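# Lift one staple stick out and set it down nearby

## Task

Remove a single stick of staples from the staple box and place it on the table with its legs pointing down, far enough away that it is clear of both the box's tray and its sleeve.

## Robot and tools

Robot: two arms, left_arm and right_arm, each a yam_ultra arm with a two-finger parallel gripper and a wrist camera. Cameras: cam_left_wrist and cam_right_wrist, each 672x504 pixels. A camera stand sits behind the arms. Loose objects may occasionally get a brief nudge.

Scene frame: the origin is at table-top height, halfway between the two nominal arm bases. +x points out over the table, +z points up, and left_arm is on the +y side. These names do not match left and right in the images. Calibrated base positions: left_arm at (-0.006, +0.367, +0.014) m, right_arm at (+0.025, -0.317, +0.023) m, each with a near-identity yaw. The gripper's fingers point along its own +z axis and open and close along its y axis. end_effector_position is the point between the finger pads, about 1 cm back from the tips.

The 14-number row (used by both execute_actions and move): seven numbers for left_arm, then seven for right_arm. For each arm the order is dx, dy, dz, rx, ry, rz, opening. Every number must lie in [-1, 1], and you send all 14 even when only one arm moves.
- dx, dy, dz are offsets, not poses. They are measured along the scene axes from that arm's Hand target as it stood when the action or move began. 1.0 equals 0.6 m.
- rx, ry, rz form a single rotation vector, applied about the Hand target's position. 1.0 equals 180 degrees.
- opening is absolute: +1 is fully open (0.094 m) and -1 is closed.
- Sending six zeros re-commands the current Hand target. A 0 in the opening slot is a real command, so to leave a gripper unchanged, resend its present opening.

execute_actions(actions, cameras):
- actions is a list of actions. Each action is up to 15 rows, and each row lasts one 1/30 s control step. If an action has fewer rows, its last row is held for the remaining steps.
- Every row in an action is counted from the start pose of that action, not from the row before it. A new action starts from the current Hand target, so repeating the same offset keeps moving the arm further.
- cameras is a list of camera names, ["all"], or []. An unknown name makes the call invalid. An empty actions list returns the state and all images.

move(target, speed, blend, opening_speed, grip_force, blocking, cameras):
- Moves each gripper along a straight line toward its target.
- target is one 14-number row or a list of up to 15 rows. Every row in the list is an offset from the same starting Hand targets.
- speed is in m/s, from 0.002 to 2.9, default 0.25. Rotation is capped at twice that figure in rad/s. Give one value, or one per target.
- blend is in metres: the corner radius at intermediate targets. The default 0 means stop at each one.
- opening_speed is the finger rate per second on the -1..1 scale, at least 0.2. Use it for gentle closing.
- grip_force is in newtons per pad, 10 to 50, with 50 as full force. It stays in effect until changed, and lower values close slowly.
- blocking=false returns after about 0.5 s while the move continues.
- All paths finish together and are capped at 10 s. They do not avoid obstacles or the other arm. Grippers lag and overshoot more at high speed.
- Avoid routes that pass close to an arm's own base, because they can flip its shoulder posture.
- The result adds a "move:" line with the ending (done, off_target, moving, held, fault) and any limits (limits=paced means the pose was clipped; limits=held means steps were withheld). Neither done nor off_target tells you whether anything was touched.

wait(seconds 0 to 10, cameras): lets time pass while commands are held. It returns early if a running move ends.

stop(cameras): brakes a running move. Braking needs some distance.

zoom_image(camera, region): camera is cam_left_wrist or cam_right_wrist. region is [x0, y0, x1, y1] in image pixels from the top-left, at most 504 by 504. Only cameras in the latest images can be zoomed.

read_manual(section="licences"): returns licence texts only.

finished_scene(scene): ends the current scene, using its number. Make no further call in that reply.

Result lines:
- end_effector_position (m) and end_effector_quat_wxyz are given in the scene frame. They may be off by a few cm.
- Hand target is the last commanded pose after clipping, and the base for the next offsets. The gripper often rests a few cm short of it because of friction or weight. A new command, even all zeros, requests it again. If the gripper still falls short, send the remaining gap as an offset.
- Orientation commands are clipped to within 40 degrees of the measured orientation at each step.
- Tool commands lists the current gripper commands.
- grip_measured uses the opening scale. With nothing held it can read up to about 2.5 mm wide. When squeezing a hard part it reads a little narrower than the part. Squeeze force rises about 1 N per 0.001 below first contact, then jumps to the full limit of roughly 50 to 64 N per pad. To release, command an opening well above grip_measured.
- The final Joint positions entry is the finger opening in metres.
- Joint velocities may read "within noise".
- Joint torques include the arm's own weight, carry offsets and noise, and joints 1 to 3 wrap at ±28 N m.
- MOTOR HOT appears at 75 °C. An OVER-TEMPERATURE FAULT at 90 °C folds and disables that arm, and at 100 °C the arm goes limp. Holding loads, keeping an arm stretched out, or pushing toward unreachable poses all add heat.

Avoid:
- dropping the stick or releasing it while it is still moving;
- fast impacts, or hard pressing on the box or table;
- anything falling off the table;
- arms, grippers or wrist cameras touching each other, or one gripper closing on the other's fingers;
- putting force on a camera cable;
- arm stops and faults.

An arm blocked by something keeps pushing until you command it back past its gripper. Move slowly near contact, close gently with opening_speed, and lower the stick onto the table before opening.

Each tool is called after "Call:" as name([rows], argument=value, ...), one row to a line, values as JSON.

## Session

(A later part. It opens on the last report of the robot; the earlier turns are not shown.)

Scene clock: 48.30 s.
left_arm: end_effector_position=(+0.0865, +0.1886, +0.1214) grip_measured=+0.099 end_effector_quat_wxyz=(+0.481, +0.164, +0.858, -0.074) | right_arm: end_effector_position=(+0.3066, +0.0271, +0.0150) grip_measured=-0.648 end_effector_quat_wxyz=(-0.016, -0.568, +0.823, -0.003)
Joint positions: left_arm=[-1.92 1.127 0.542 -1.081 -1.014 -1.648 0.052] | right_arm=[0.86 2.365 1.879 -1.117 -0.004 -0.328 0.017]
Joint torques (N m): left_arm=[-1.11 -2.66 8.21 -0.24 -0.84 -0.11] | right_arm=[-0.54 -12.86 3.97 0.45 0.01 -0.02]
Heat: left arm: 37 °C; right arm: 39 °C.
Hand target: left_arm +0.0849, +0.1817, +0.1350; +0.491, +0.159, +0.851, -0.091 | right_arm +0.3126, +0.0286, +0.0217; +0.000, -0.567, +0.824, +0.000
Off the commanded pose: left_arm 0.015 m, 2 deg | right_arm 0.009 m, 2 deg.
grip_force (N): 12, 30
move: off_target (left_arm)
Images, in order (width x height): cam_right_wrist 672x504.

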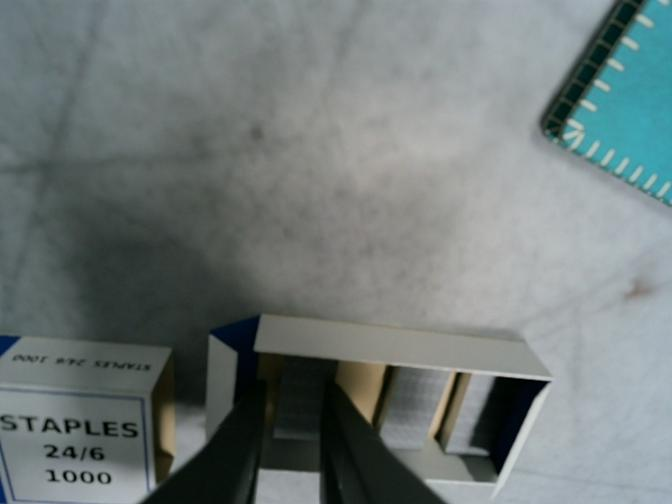

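Call:
move(target=[0,0,0,0,0,0,0.1,0.0035,-0.0015,-0.009,0,0,0,-0.65], speed=0.03, cameras=["cam_right_wrist"])

Call:
zoom_image(camera="cam_right_wrist", region=[180, 280, 404, 504])

Scene clock: 49.57 s.
left_arm: end_effector_position=(+0.0865, +0.1886, +0.1214) grip_measured=+0.099 end_effector_quat_wxyz=(+0.481, +0.164, +0.858, -0.074) | right_arm: end_effector_position=(+0.3109, +0.0265, +0.0125) grip_measured=-0.648 end_effector_quat_wxyz=(-0.010, -0.566, +0.824, -0.002)
Joint positions: left_arm=[-1.92 1.127 0.542 -1.081 -1.014 -1.648 0.052] | right_arm=[0.853 2.365 1.869 -1.095 -0.001 -0.331 0.017]
Joint torques (N m): left_arm=[-1.1 -2.66 8.2 -0.25 -0.84 -0.11] | right_arm=[-0.34 -12.11 4.22 0.41 -0.03 -0.04]
Heat: left arm: 37 °C; right arm: 39 °C.
Hand target: left_arm +0.0849, +0.1817, +0.1350; +0.491, +0.159, +0.851, -0.091 | right_arm +0.3146, +0.0278, +0.0163; +0.000, -0.567, +0.824, +0.000
Off the commanded pose: left_arm 0.015 m, 2 deg | right_arm 0.005 m, 1 deg.
grip_force (N): 12, 30
move: off_target (left_arm)
Images, in order (width x height): cam_right_wrist 672x504.

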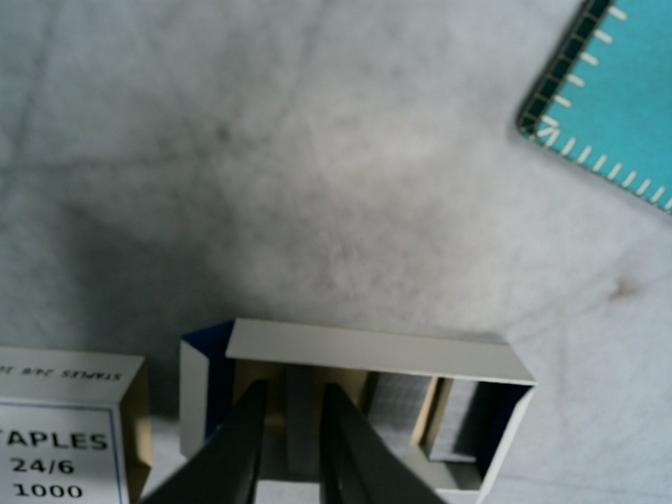

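Scaled by 2.250 from the camera's 672x504 image, which has a finer 960x720 frame.

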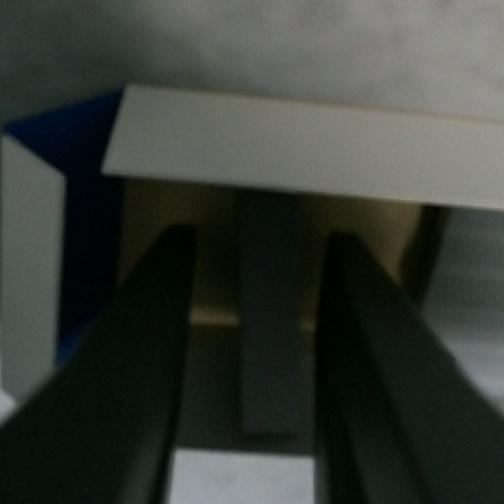

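Call:
move([
  [0,0,0,0,0,0,0.1,0,0,0,0,0,0,-0.95],
  [0,0,0,0,0,0,0.1,0,0,0.07,0,0,0,-0.95],
], speed=0.06, grip_force=[12,15], cameras=["all"])

Call:
zoom_image(camera="cam_right_wrist", region=[180, 280, 404, 504])

Scene clock: 52.30 s.
left_arm: end_effector_position=(+0.0865, +0.1886, +0.1214) grip_measured=+0.099 end_effector_quat_wxyz=(+0.481, +0.164, +0.858, -0.074) | right_arm: end_effector_position=(+0.3061, +0.0209, +0.0309) grip_measured=-0.838 end_effector_quat_wxyz=(-0.032, -0.566, +0.824, -0.008)
Joint positions: left_arm=[-1.92 1.127 0.542 -1.081 -1.014 -1.648 0.052] | right_arm=[0.853 2.365 1.942 -1.214 -0.001 -0.331 0.008]
Joint torques (N m): left_arm=[-1.1 -2.67 8.2 -0.25 -0.84 -0.1] | right_arm=[-0.31 -15.19 6.75 0.17 -0.01 -0.02]
Heat: left arm: 38 °C; right arm: 39 °C.
Hand target: left_arm +0.0849, +0.1817, +0.1350; +0.491, +0.159, +0.851, -0.091 | right_arm +0.3146, +0.0278, +0.0583; +0.000, -0.567, +0.824, +0.000
Off the commanded pose: left_arm 0.015 m, 2 deg | right_arm 0.029 m, 4 deg.
grip_force (N): 12, 15
move: off_target (left_arm, right_arm)

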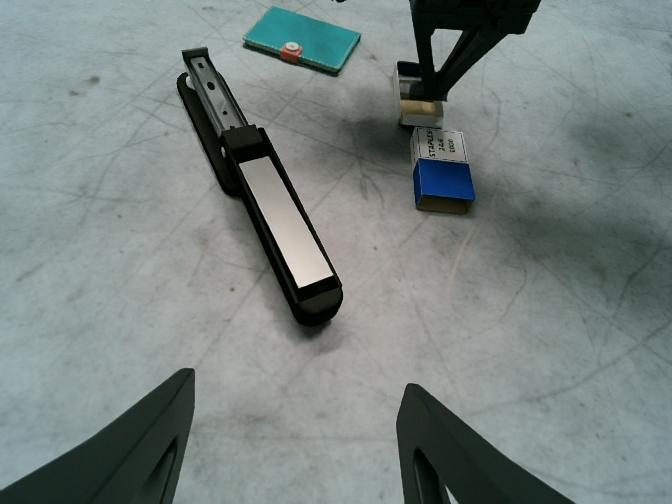

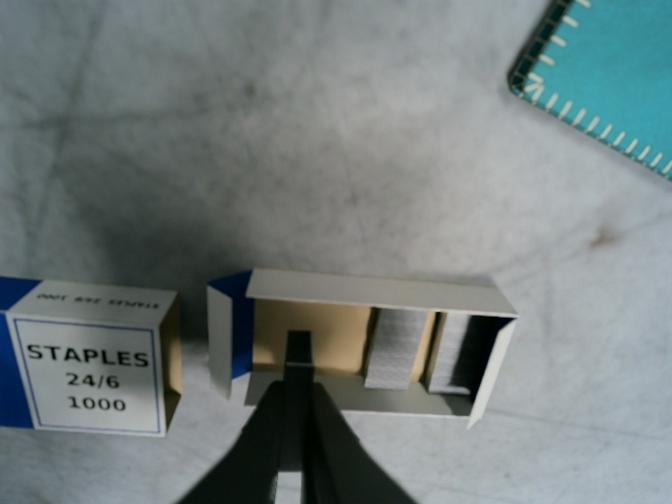

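Scaled by 2.250 from the camera's 672x504 image, which has a finer 960x720 frame.

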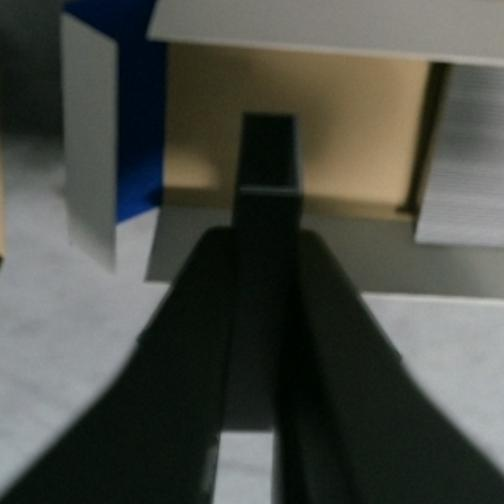

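Call:
move([
  [0,0,0,0,0,0,0.1,0,0,0.08,0,0,0,-0.95],
  [0,0,0,0,0,0,0.1,-0.01,-0.25,0.08,0,0,0,-0.95],
], speed=0.15, cameras=["all"])

Call:
zoom_image(camera="cam_left_wrist", region=[430, 0, 672, 180])

Call:
zoom_image(camera="cam_right_wrist", region=[180, 280, 404, 504])

Scene clock: 55.27 s.
left_arm: end_effector_position=(+0.0865, +0.1886, +0.1214) grip_measured=+0.099 end_effector_quat_wxyz=(+0.481, +0.164, +0.858, -0.074) | right_arm: end_effector_position=(+0.3068, -0.1245, +0.0947) grip_measured=-0.838 end_effector_quat_wxyz=(-0.024, -0.564, +0.825, -0.002)
Joint positions: left_arm=[-1.92 1.127 0.542 -1.081 -1.014 -1.648 0.052] | right_arm=[0.577 1.901 1.475 -1.192 0.004 -0.601 0.008]
Joint torques (N m): left_arm=[-1.1 -2.66 8.21 -0.25 -0.84 -0.1] | right_arm=[0.01 -11.4 3.99 0.36 -0.09 -0.07]
Heat: left arm: 38 °C; right arm: 39 °C.
Hand target: left_arm +0.0849, +0.1817, +0.1350; +0.491, +0.159, +0.851, -0.091 | right_arm +0.3087, -0.1223, +0.1064; +0.000, -0.567, +0.824, +0.000
Off the commanded pose: left_arm 0.015 m, 2 deg | right_arm 0.012 m, 3 deg.
grip_force (N): 12, 15
move: off_target (left_arm, right_arm)

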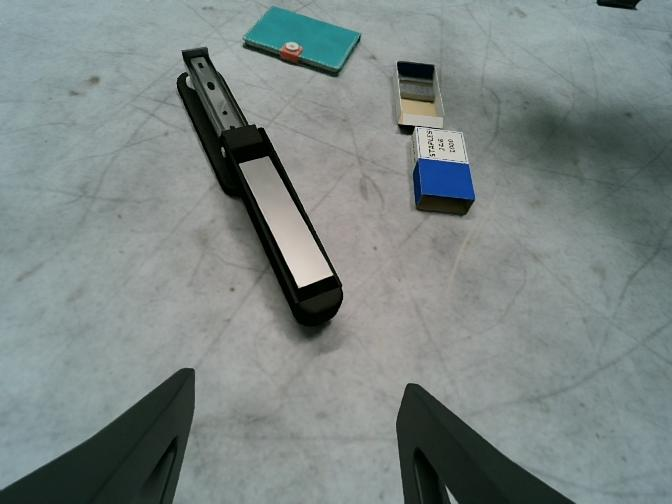

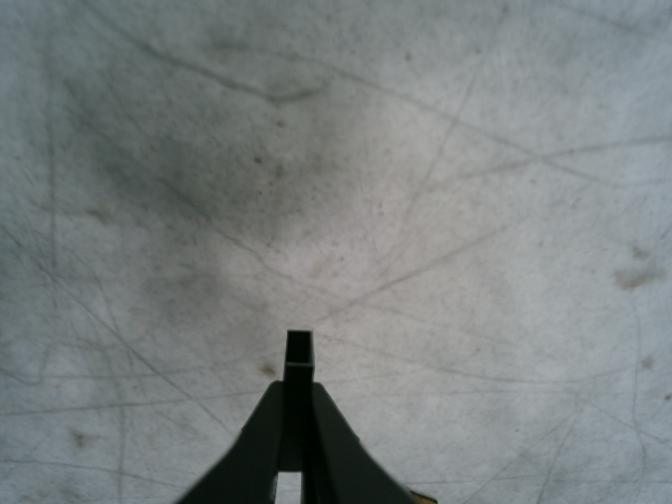

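Scaled by 2.083 from the camera's 672x504 image, which has a finer 960x720 frame.

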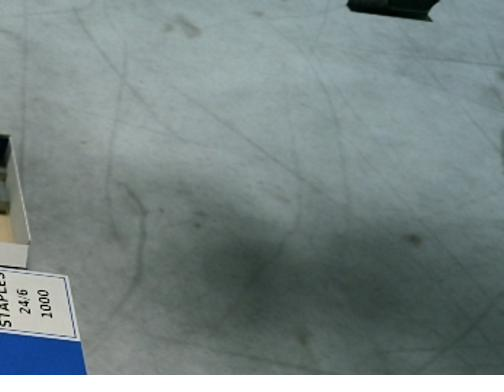

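Scaled by 2.250 from the camera's 672x504 image, which has a finer 960x720 frame.

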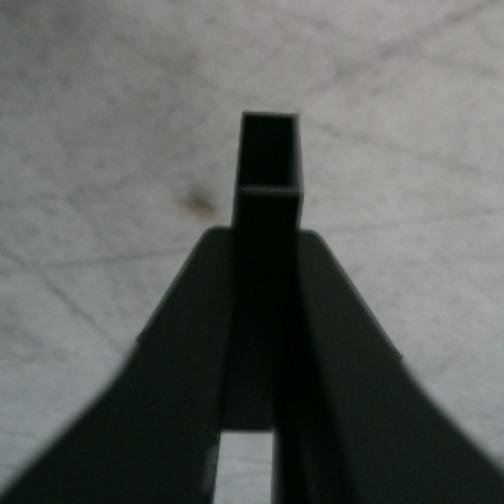

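Call:
zoom_image(camera="cam_right_wrist", region=[275, 320, 335, 380])

Scaled by 8.400 from the camera's 672x504 image, which has a finer 960x720 frame.

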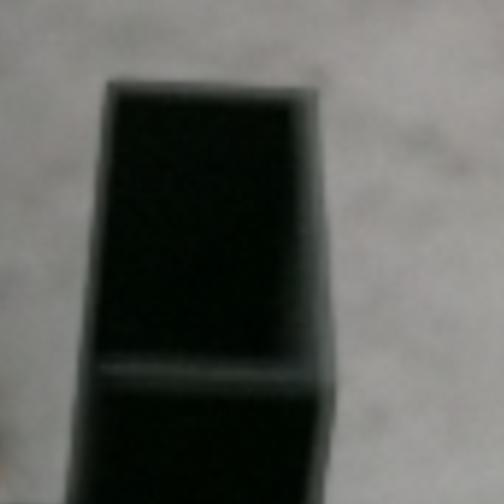

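Call:
move([
  [0,0,0,0,0,0,0.1,0,0,-0.115,0,0,0,-0.95],
  [0,0,0,0,0,0,0.1,0,0,-0.14,0,0,0,-0.95],
], speed=[0.12,0.03], cameras=["cam_right_wrist"])

Scene clock: 57.93 s.
left_arm: end_effector_position=(+0.0865, +0.1886, +0.1214) grip_measured=+0.099 end_effector_quat_wxyz=(+0.481, +0.164, +0.858, -0.074) | right_arm: end_effector_position=(+0.3092, -0.1229, +0.0293) grip_measured=-0.838 end_effector_quat_wxyz=(+0.004, -0.564, +0.825, -0.002)
Joint positions: left_arm=[-1.92 1.127 0.542 -1.081 -1.014 -1.648 0.052] | right_arm=[0.577 1.937 1.252 -0.877 0.004 -0.602 0.008]
Joint torques (N m): left_arm=[-1.1 -2.66 8.21 -0.25 -0.84 -0.11] | right_arm=[0.08 -6.56 4.05 0.49 -0.07 -0.06]
Heat: left arm: 38 °C; right arm: 39 °C.
Hand target: left_arm +0.0849, +0.1817, +0.1350; +0.491, +0.159, +0.851, -0.091 | right_arm +0.3086, -0.1223, +0.0223; +0.000, -0.567, +0.824, +0.000
Off the commanded pose: left_arm 0.015 m, 2 deg | right_arm 0.007 m, 1 deg.
grip_force (N): 12, 15
move: off_target (left_arm)
Images, in order (width x height): cam_right_wrist 672x504.

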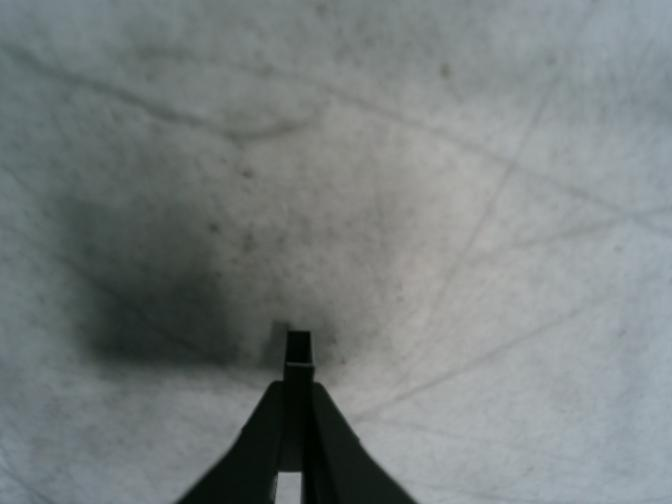

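Call:
move(target=[0,0,0,0,0,0,0.1,0,0,-0.026,0,0,0,-0.95], speed=0.03, cameras=["cam_right_wrist"])

Scene clock: 59.10 s.
left_arm: end_effector_position=(+0.0865, +0.1886, +0.1214) grip_measured=+0.099 end_effector_quat_wxyz=(+0.481, +0.164, +0.858, -0.074) | right_arm: end_effector_position=(+0.3096, -0.1226, +0.0139) grip_measured=-0.838 end_effector_quat_wxyz=(+0.005, -0.564, +0.825, -0.002)
Joint positions: left_arm=[-1.92 1.127 0.542 -1.081 -1.014 -1.648 0.052] | right_arm=[0.577 1.965 1.224 -0.82 0.004 -0.602 0.008]
Joint torques (N m): left_arm=[-1.1 -2.66 8.2 -0.25 -0.84 -0.1] | right_arm=[0.09 -6.5 3.89 0.5 -0.07 -0.06]
Heat: left arm: 38 °C; right arm: 38 °C.
Hand target: left_arm +0.0849, +0.1817, +0.1350; +0.491, +0.159, +0.851, -0.091 | right_arm +0.3086, -0.1223, +0.0067; +0.000, -0.567, +0.824, +0.000
Off the commanded pose: left_arm 0.015 m, 2 deg | right_arm 0.007 m, 1 deg.
grip_force (N): 12, 15
move: off_target (left_arm)
Images, in order (width x height): cam_right_wrist 672x504.

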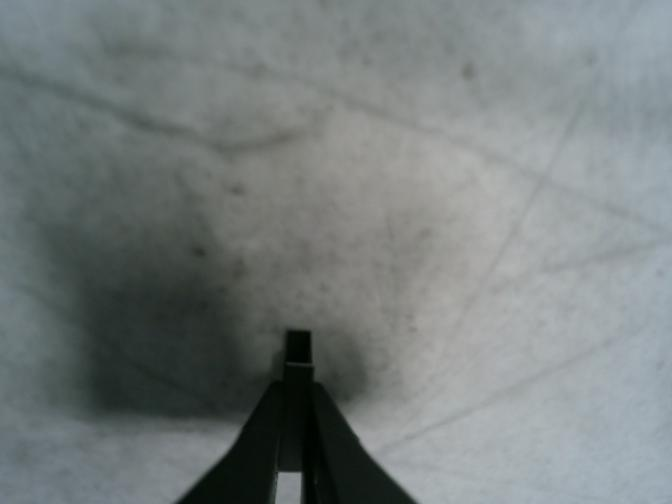

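Call:
move(target=[0,0,0,0,0,0,0.1,0,0,-0.007,0,0,0,-0.95], speed=0.02, cameras=["cam_right_wrist"])

Scene clock: 59.97 s.
left_arm: end_effector_position=(+0.0865, +0.1886, +0.1214) grip_measured=+0.099 end_effector_quat_wxyz=(+0.481, +0.164, +0.858, -0.074) | right_arm: end_effector_position=(+0.3099, -0.1224, +0.0108) grip_measured=-0.839 end_effector_quat_wxyz=(+0.005, -0.565, +0.825, -0.002)
Joint positions: left_arm=[-1.92 1.127 0.542 -1.081 -1.014 -1.648 0.052] | right_arm=[0.577 1.97 1.217 -0.807 0.004 -0.602 0.008]
Joint torques (N m): left_arm=[-1.1 -2.67 8.21 -0.25 -0.84 -0.11] | right_arm=[0.08 -6.41 3.69 0.53 -0.07 -0.05]
Heat: left arm: 38 °C; right arm: 38 °C.
Hand target: left_arm +0.0849, +0.1817, +0.1350; +0.491, +0.159, +0.851, -0.091 | right_arm +0.3086, -0.1223, +0.0024; +0.000, -0.567, +0.824, +0.000
Off the commanded pose: left_arm 0.015 m, 2 deg | right_arm 0.008 m, 1 deg.
grip_force (N): 12, 15
move: off_target (left_arm)
Images, in order (width x height): cam_right_wrist 672x504.

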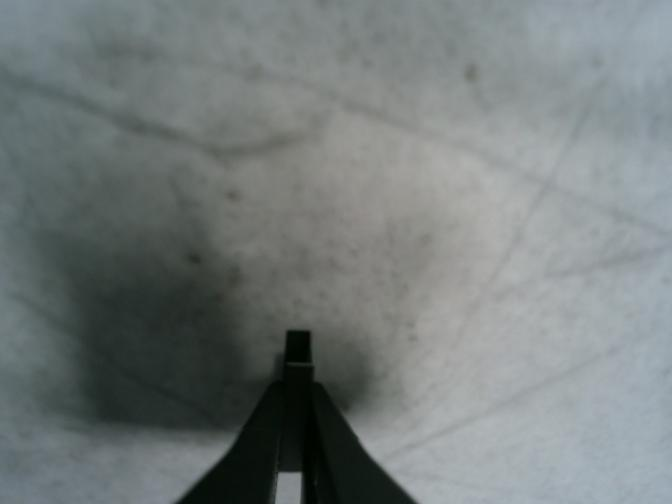

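Call:
move(target=[0,0,0,0,0,0,0.1,0,0,-0.006,0,0,0,-0.95], speed=0.02, cameras=["cam_right_wrist"])

Call:
zoom_image(camera="cam_right_wrist", region=[240, 300, 400, 440])

Scene clock: 60.77 s.
left_arm: end_effector_position=(+0.0865, +0.1886, +0.1214) grip_measured=+0.099 end_effector_quat_wxyz=(+0.481, +0.164, +0.858, -0.074) | right_arm: end_effector_position=(+0.3100, -0.1223, +0.0106) grip_measured=-0.839 end_effector_quat_wxyz=(+0.006, -0.565, +0.825, -0.002)
Joint positions: left_arm=[-1.92 1.127 0.542 -1.081 -1.014 -1.648 0.052] | right_arm=[0.577 1.97 1.217 -0.805 0.004 -0.602 0.008]
Joint torques (N m): left_arm=[-1.1 -2.67 8.23 -0.25 -0.84 -0.11] | right_arm=[0.06 -5.93 3.36 0.63 -0.06 -0.06]
Heat: left arm: 38 °C; right arm: 38 °C.
Hand target: left_arm +0.0849, +0.1817, +0.1350; +0.491, +0.159, +0.851, -0.091 | right_arm +0.3087, -0.1222, -0.0011; +0.000, -0.567, +0.824, +0.000
Off the commanded pose: left_arm 0.015 m, 2 deg | right_arm 0.012 m, 1 deg.
grip_force (N): 12, 15
move: off_target (left_arm, right_arm)
Images, in order (width x height): cam_right_wrist 672x504.

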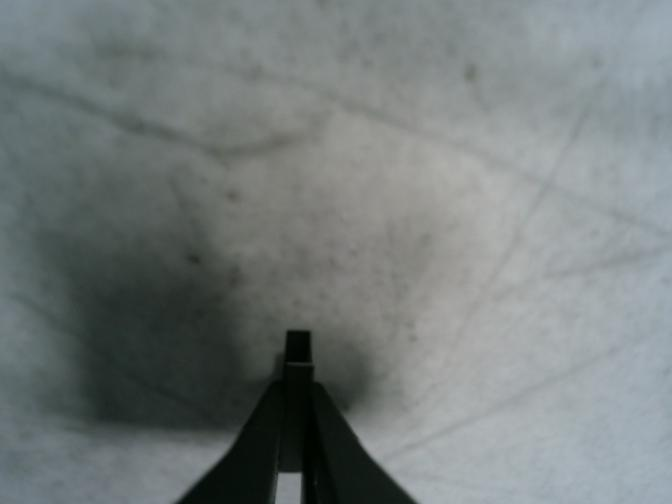

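Scaled by 3.150 from the camera's 672x504 image, which has a finer 960x720 frame.

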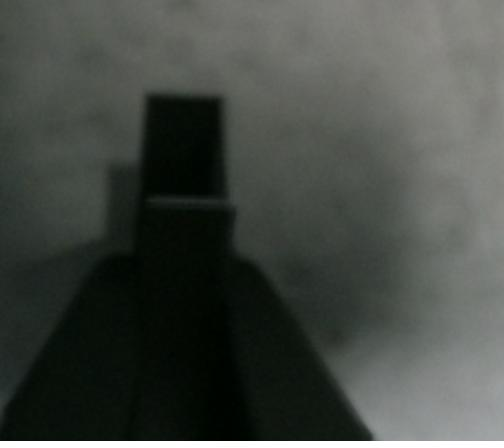

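Call:
move([
  [0,0,0,0,0,0,0.1,0,0,0.006,0,0,0,-0.95],
  [0,0,0,0,0,0,0.1,0,0,0.006,0,0,0,-0.15],
  [0,0,0,0,0,0,0.1,0,0,0.019,0,0,0,-0.15],
], speed=0.03, opening_speed=0.4, cameras=["cam_right_wrist"])

Call:
zoom_image(camera="cam_right_wrist", region=[180, 280, 404, 504])

Scene clock: 64.67 s.
left_arm: end_effector_position=(+0.0865, +0.1886, +0.1214) grip_measured=+0.099 end_effector_quat_wxyz=(+0.481, +0.164, +0.858, -0.074) | right_arm: end_effector_position=(+0.3087, -0.1232, +0.0106) grip_measured=-0.152 end_effector_quat_wxyz=(+0.003, -0.565, +0.825, -0.002)
Joint positions: left_arm=[-1.92 1.127 0.542 -1.081 -1.014 -1.648 0.052] | right_arm=[0.577 1.97 1.217 -0.811 0.004 -0.602 0.04]
Joint torques (N m): left_arm=[-1.1 -2.67 8.2 -0.25 -0.84 -0.11] | right_arm=[0.14 -7.53 4.93 0.28 -0.09 -0.05]
Heat: left arm: 38 °C; right arm: 37 °C.
Hand target: left_arm +0.0849, +0.1817, +0.1350; +0.491, +0.159, +0.851, -0.091 | right_arm +0.3087, -0.1222, +0.0103; +0.000, -0.567, +0.824, +0.000
Off the commanded pose: left_arm 0.015 m, 2 deg | right_arm 0.001 m, 0 deg.
grip_force (N): 12, 15
move: off_target (left_arm)
Images, in order (width x height): cam_right_wrist 672x504.

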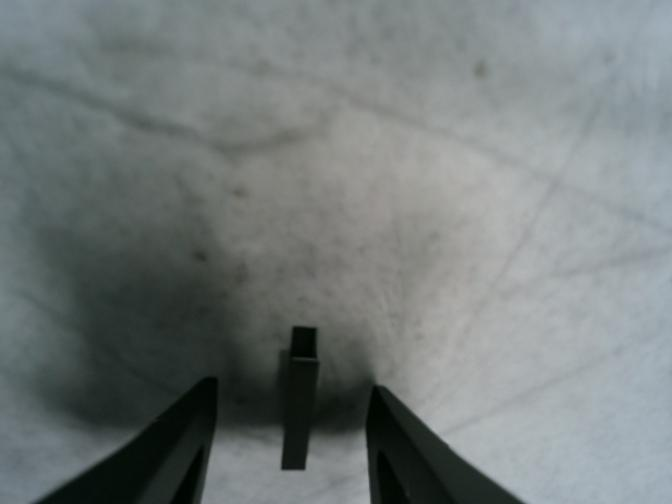

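Scaled by 2.250 from the camera's 672x504 image, which has a finer 960x720 frame.

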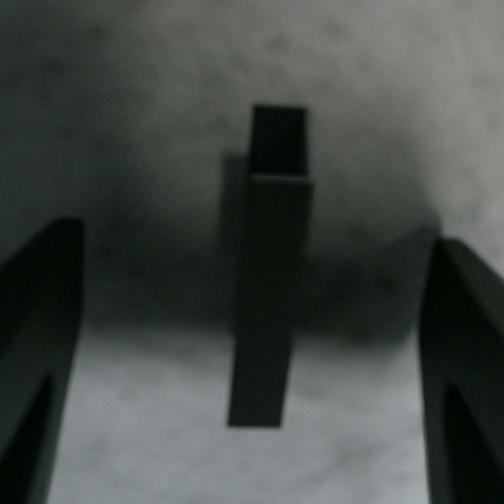

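Call:
move(target=[0,0,0,0,0,0,0.1,0,0,0.018,0,0,0,-0.15], speed=0.05, cameras=["cam_right_wrist"])

Call:
zoom_image(camera="cam_right_wrist", region=[260, 310, 360, 410])

Scene clock: 65.70 s.
left_arm: end_effector_position=(+0.0865, +0.1886, +0.1214) grip_measured=+0.099 end_effector_quat_wxyz=(+0.481, +0.164, +0.858, -0.074) | right_arm: end_effector_position=(+0.3019, -0.1279, +0.0117) grip_measured=-0.152 end_effector_quat_wxyz=(-0.015, -0.565, +0.825, -0.002)
Joint positions: left_arm=[-1.92 1.127 0.542 -1.081 -1.014 -1.648 0.052] | right_arm=[0.577 1.97 1.221 -0.85 0.004 -0.602 0.04]
Joint torques (N m): left_arm=[-1.1 -2.67 8.21 -0.25 -0.84 -0.1] | right_arm=[0.13 -9.03 6.13 0.22 -0.09 -0.05]
Heat: left arm: 38 °C; right arm: 37 °C.
Hand target: left_arm +0.0849, +0.1817, +0.1350; +0.491, +0.159, +0.851, -0.091 | right_arm +0.3086, -0.1223, +0.0211; +0.000, -0.567, +0.824, +0.000
Off the commanded pose: left_arm 0.015 m, 2 deg | right_arm 0.013 m, 2 deg.
grip_force (N): 12, 15
move: off_target (left_arm, right_arm)
Images, in order (width x height): cam_right_wrist 672x504.

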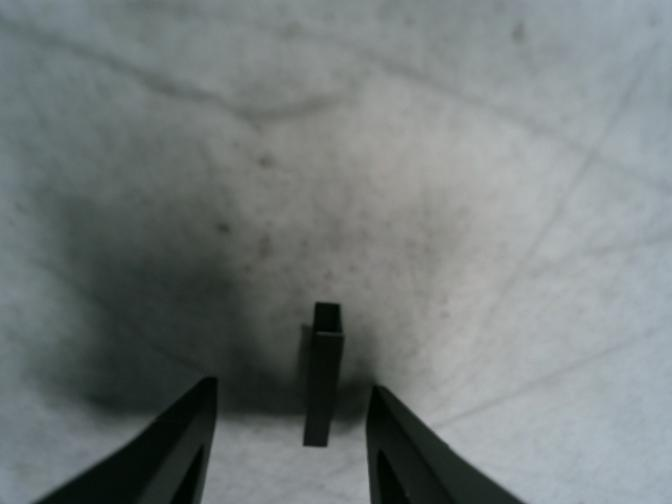

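Scaled by 5.040 from the camera's 672x504 image, which has a finer 960x720 frame.

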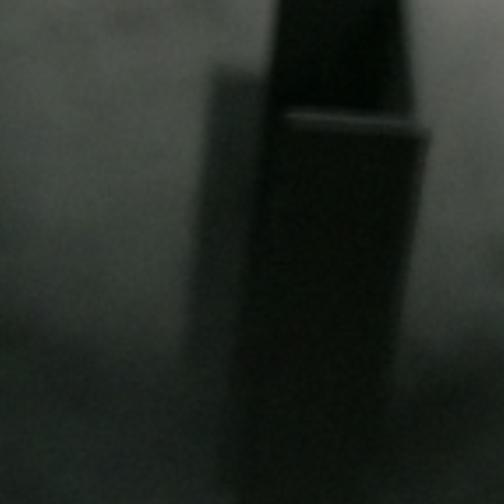

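Call:
move(target=[0,0,0,0,0,0,0.1,0.006,0.004,0.014,0,0,0,-0.15], speed=0.05, cameras=["cam_right_wrist"])

Scene clock: 66.77 s.
left_arm: end_effector_position=(+0.0865, +0.1886, +0.1214) grip_measured=+0.099 end_effector_quat_wxyz=(+0.481, +0.164, +0.858, -0.074) | right_arm: end_effector_position=(+0.3059, -0.1251, +0.0202) grip_measured=-0.152 end_effector_quat_wxyz=(-0.014, -0.565, +0.825, -0.002)
Joint positions: left_arm=[-1.92 1.127 0.542 -1.081 -1.014 -1.648 0.052] | right_arm=[0.577 1.97 1.259 -0.888 0.004 -0.602 0.04]
Joint torques (N m): left_arm=[-1.1 -2.67 8.21 -0.25 -0.84 -0.11] | right_arm=[0.08 -9.01 6.2 0.22 -0.06 -0.07]
Heat: left arm: 38 °C; right arm: 37 °C.
Hand target: left_arm +0.0849, +0.1817, +0.1350; +0.491, +0.159, +0.851, -0.091 | right_arm +0.3122, -0.1199, +0.0295; +0.000, -0.567, +0.824, +0.000
Off the commanded pose: left_arm 0.015 m, 2 deg | right_arm 0.012 m, 2 deg.
grip_force (N): 12, 15
move: off_target (left_arm, right_arm)
Images, in order (width x height): cam_right_wrist 672x504.

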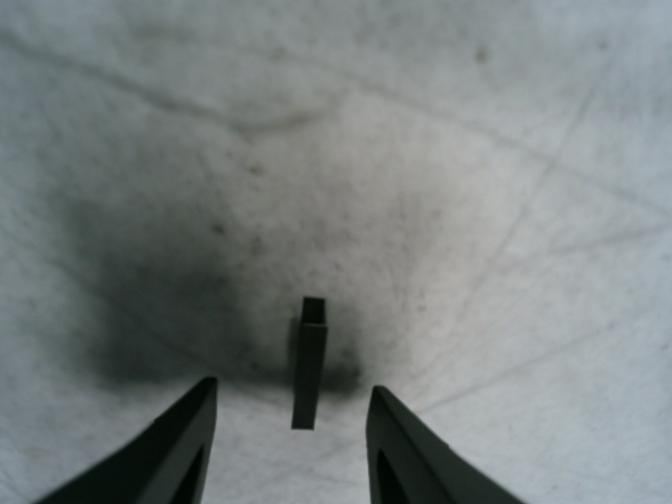

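Call:
move(target=[0,0,0,0,0,0,0.1,-0.038,0.022,0,0,0,0,-0.15], speed=0.06, cameras=["cam_right_wrist"])

Call:
zoom_image(camera="cam_right_wrist", region=[180, 240, 440, 500])

Scene clock: 67.93 s.
left_arm: end_effector_position=(+0.0865, +0.1886, +0.1214) grip_measured=+0.099 end_effector_quat_wxyz=(+0.481, +0.164, +0.858, -0.074) | right_arm: end_effector_position=(+0.2857, -0.1115, +0.0154) grip_measured=-0.152 end_effector_quat_wxyz=(-0.025, -0.569, +0.822, -0.003)
Joint positions: left_arm=[-1.92 1.127 0.542 -1.081 -1.014 -1.648 0.052] | right_arm=[0.645 1.97 1.237 -0.888 0.003 -0.545 0.04]
Joint torques (N m): left_arm=[-1.11 -2.67 8.23 -0.25 -0.84 -0.11] | right_arm=[0.25 -11.86 3.86 0.32 -0.09 0.09]
Heat: left arm: 38 °C; right arm: 37 °C.
Hand target: left_arm +0.0849, +0.1817, +0.1350; +0.491, +0.159, +0.851, -0.091 | right_arm +0.2894, -0.1067, +0.0294; +0.000, -0.567, +0.824, +0.000
Off the commanded pose: left_arm 0.015 m, 2 deg | right_arm 0.015 m, 3 deg.
grip_force (N): 12, 15
move: off_target (left_arm, right_arm)
Images, in order (width x height): cam_right_wrist 672x504.

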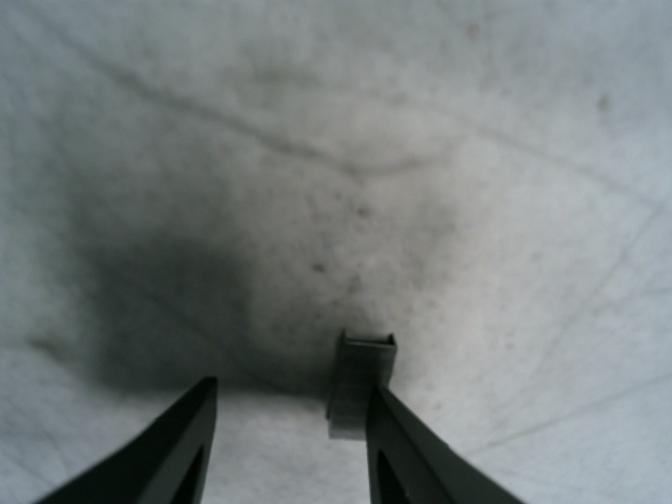

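Scaled by 1.938 from the camera's 672x504 image, which has a finer 960x720 frame.

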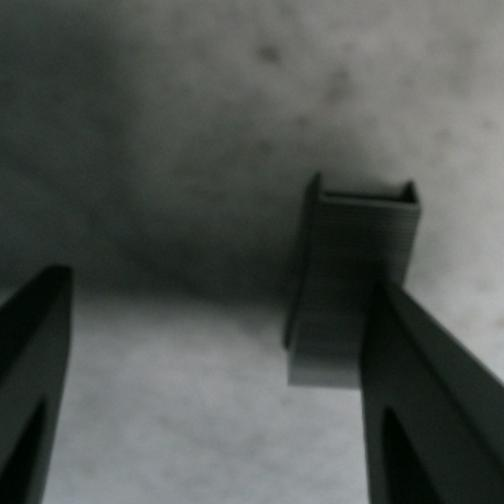

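Call:
move([
  [0,0,0,0,0,0,0.1,0.025,-0.01,0.004,0,0,0,-0.15],
  [0,0,0,0,0,0,0.1,0.025,-0.01,0.13,0,0,0,-0.15],
], speed=0.08, cameras=["all"])

Call:
zoom_image(camera="cam_right_wrist", region=[220, 200, 440, 420])

Scene clock: 70.47 s.
left_arm: end_effector_position=(+0.0865, +0.1886, +0.1214) grip_measured=+0.099 end_effector_quat_wxyz=(+0.481, +0.164, +0.858, -0.074) | right_arm: end_effector_position=(+0.2983, -0.1163, +0.0885) grip_measured=-0.152 end_effector_quat_wxyz=(-0.028, -0.566, +0.824, -0.002)
Joint positions: left_arm=[-1.92 1.127 0.542 -1.081 -1.014 -1.648 0.052] | right_arm=[0.611 1.905 1.454 -1.176 0.003 -0.572 0.04]
Joint torques (N m): left_arm=[-1.1 -2.67 8.21 -0.25 -0.84 -0.11] | right_arm=[-0.2 -11.28 6.54 0.17 -0.07 -0.05]
Heat: left arm: 38 °C; right arm: 37 °C.
Hand target: left_arm +0.0849, +0.1817, +0.1350; +0.491, +0.159, +0.851, -0.091 | right_arm +0.3044, -0.1126, +0.1075; +0.000, -0.567, +0.824, +0.000
Off the commanded pose: left_arm 0.015 m, 2 deg | right_arm 0.020 m, 3 deg.
grip_force (N): 12, 15
move: off_target (left_arm, right_arm)

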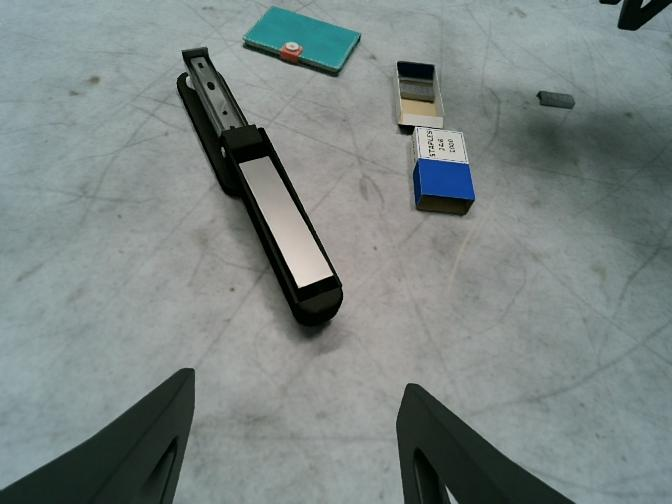

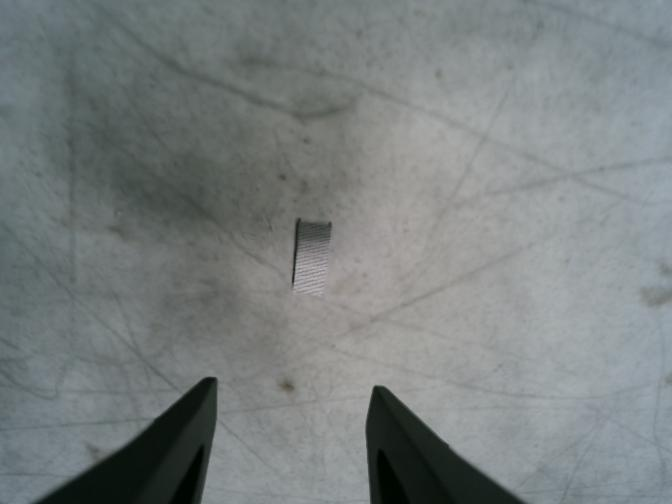

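Scaled by 2.291 from the camera's 672x504 image, which has a finer 960x720 frame.

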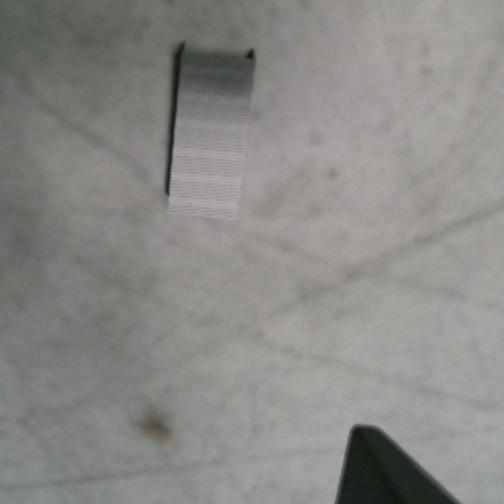

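Call:
finished_scene(scene=2)

The scene is finished: the task was done.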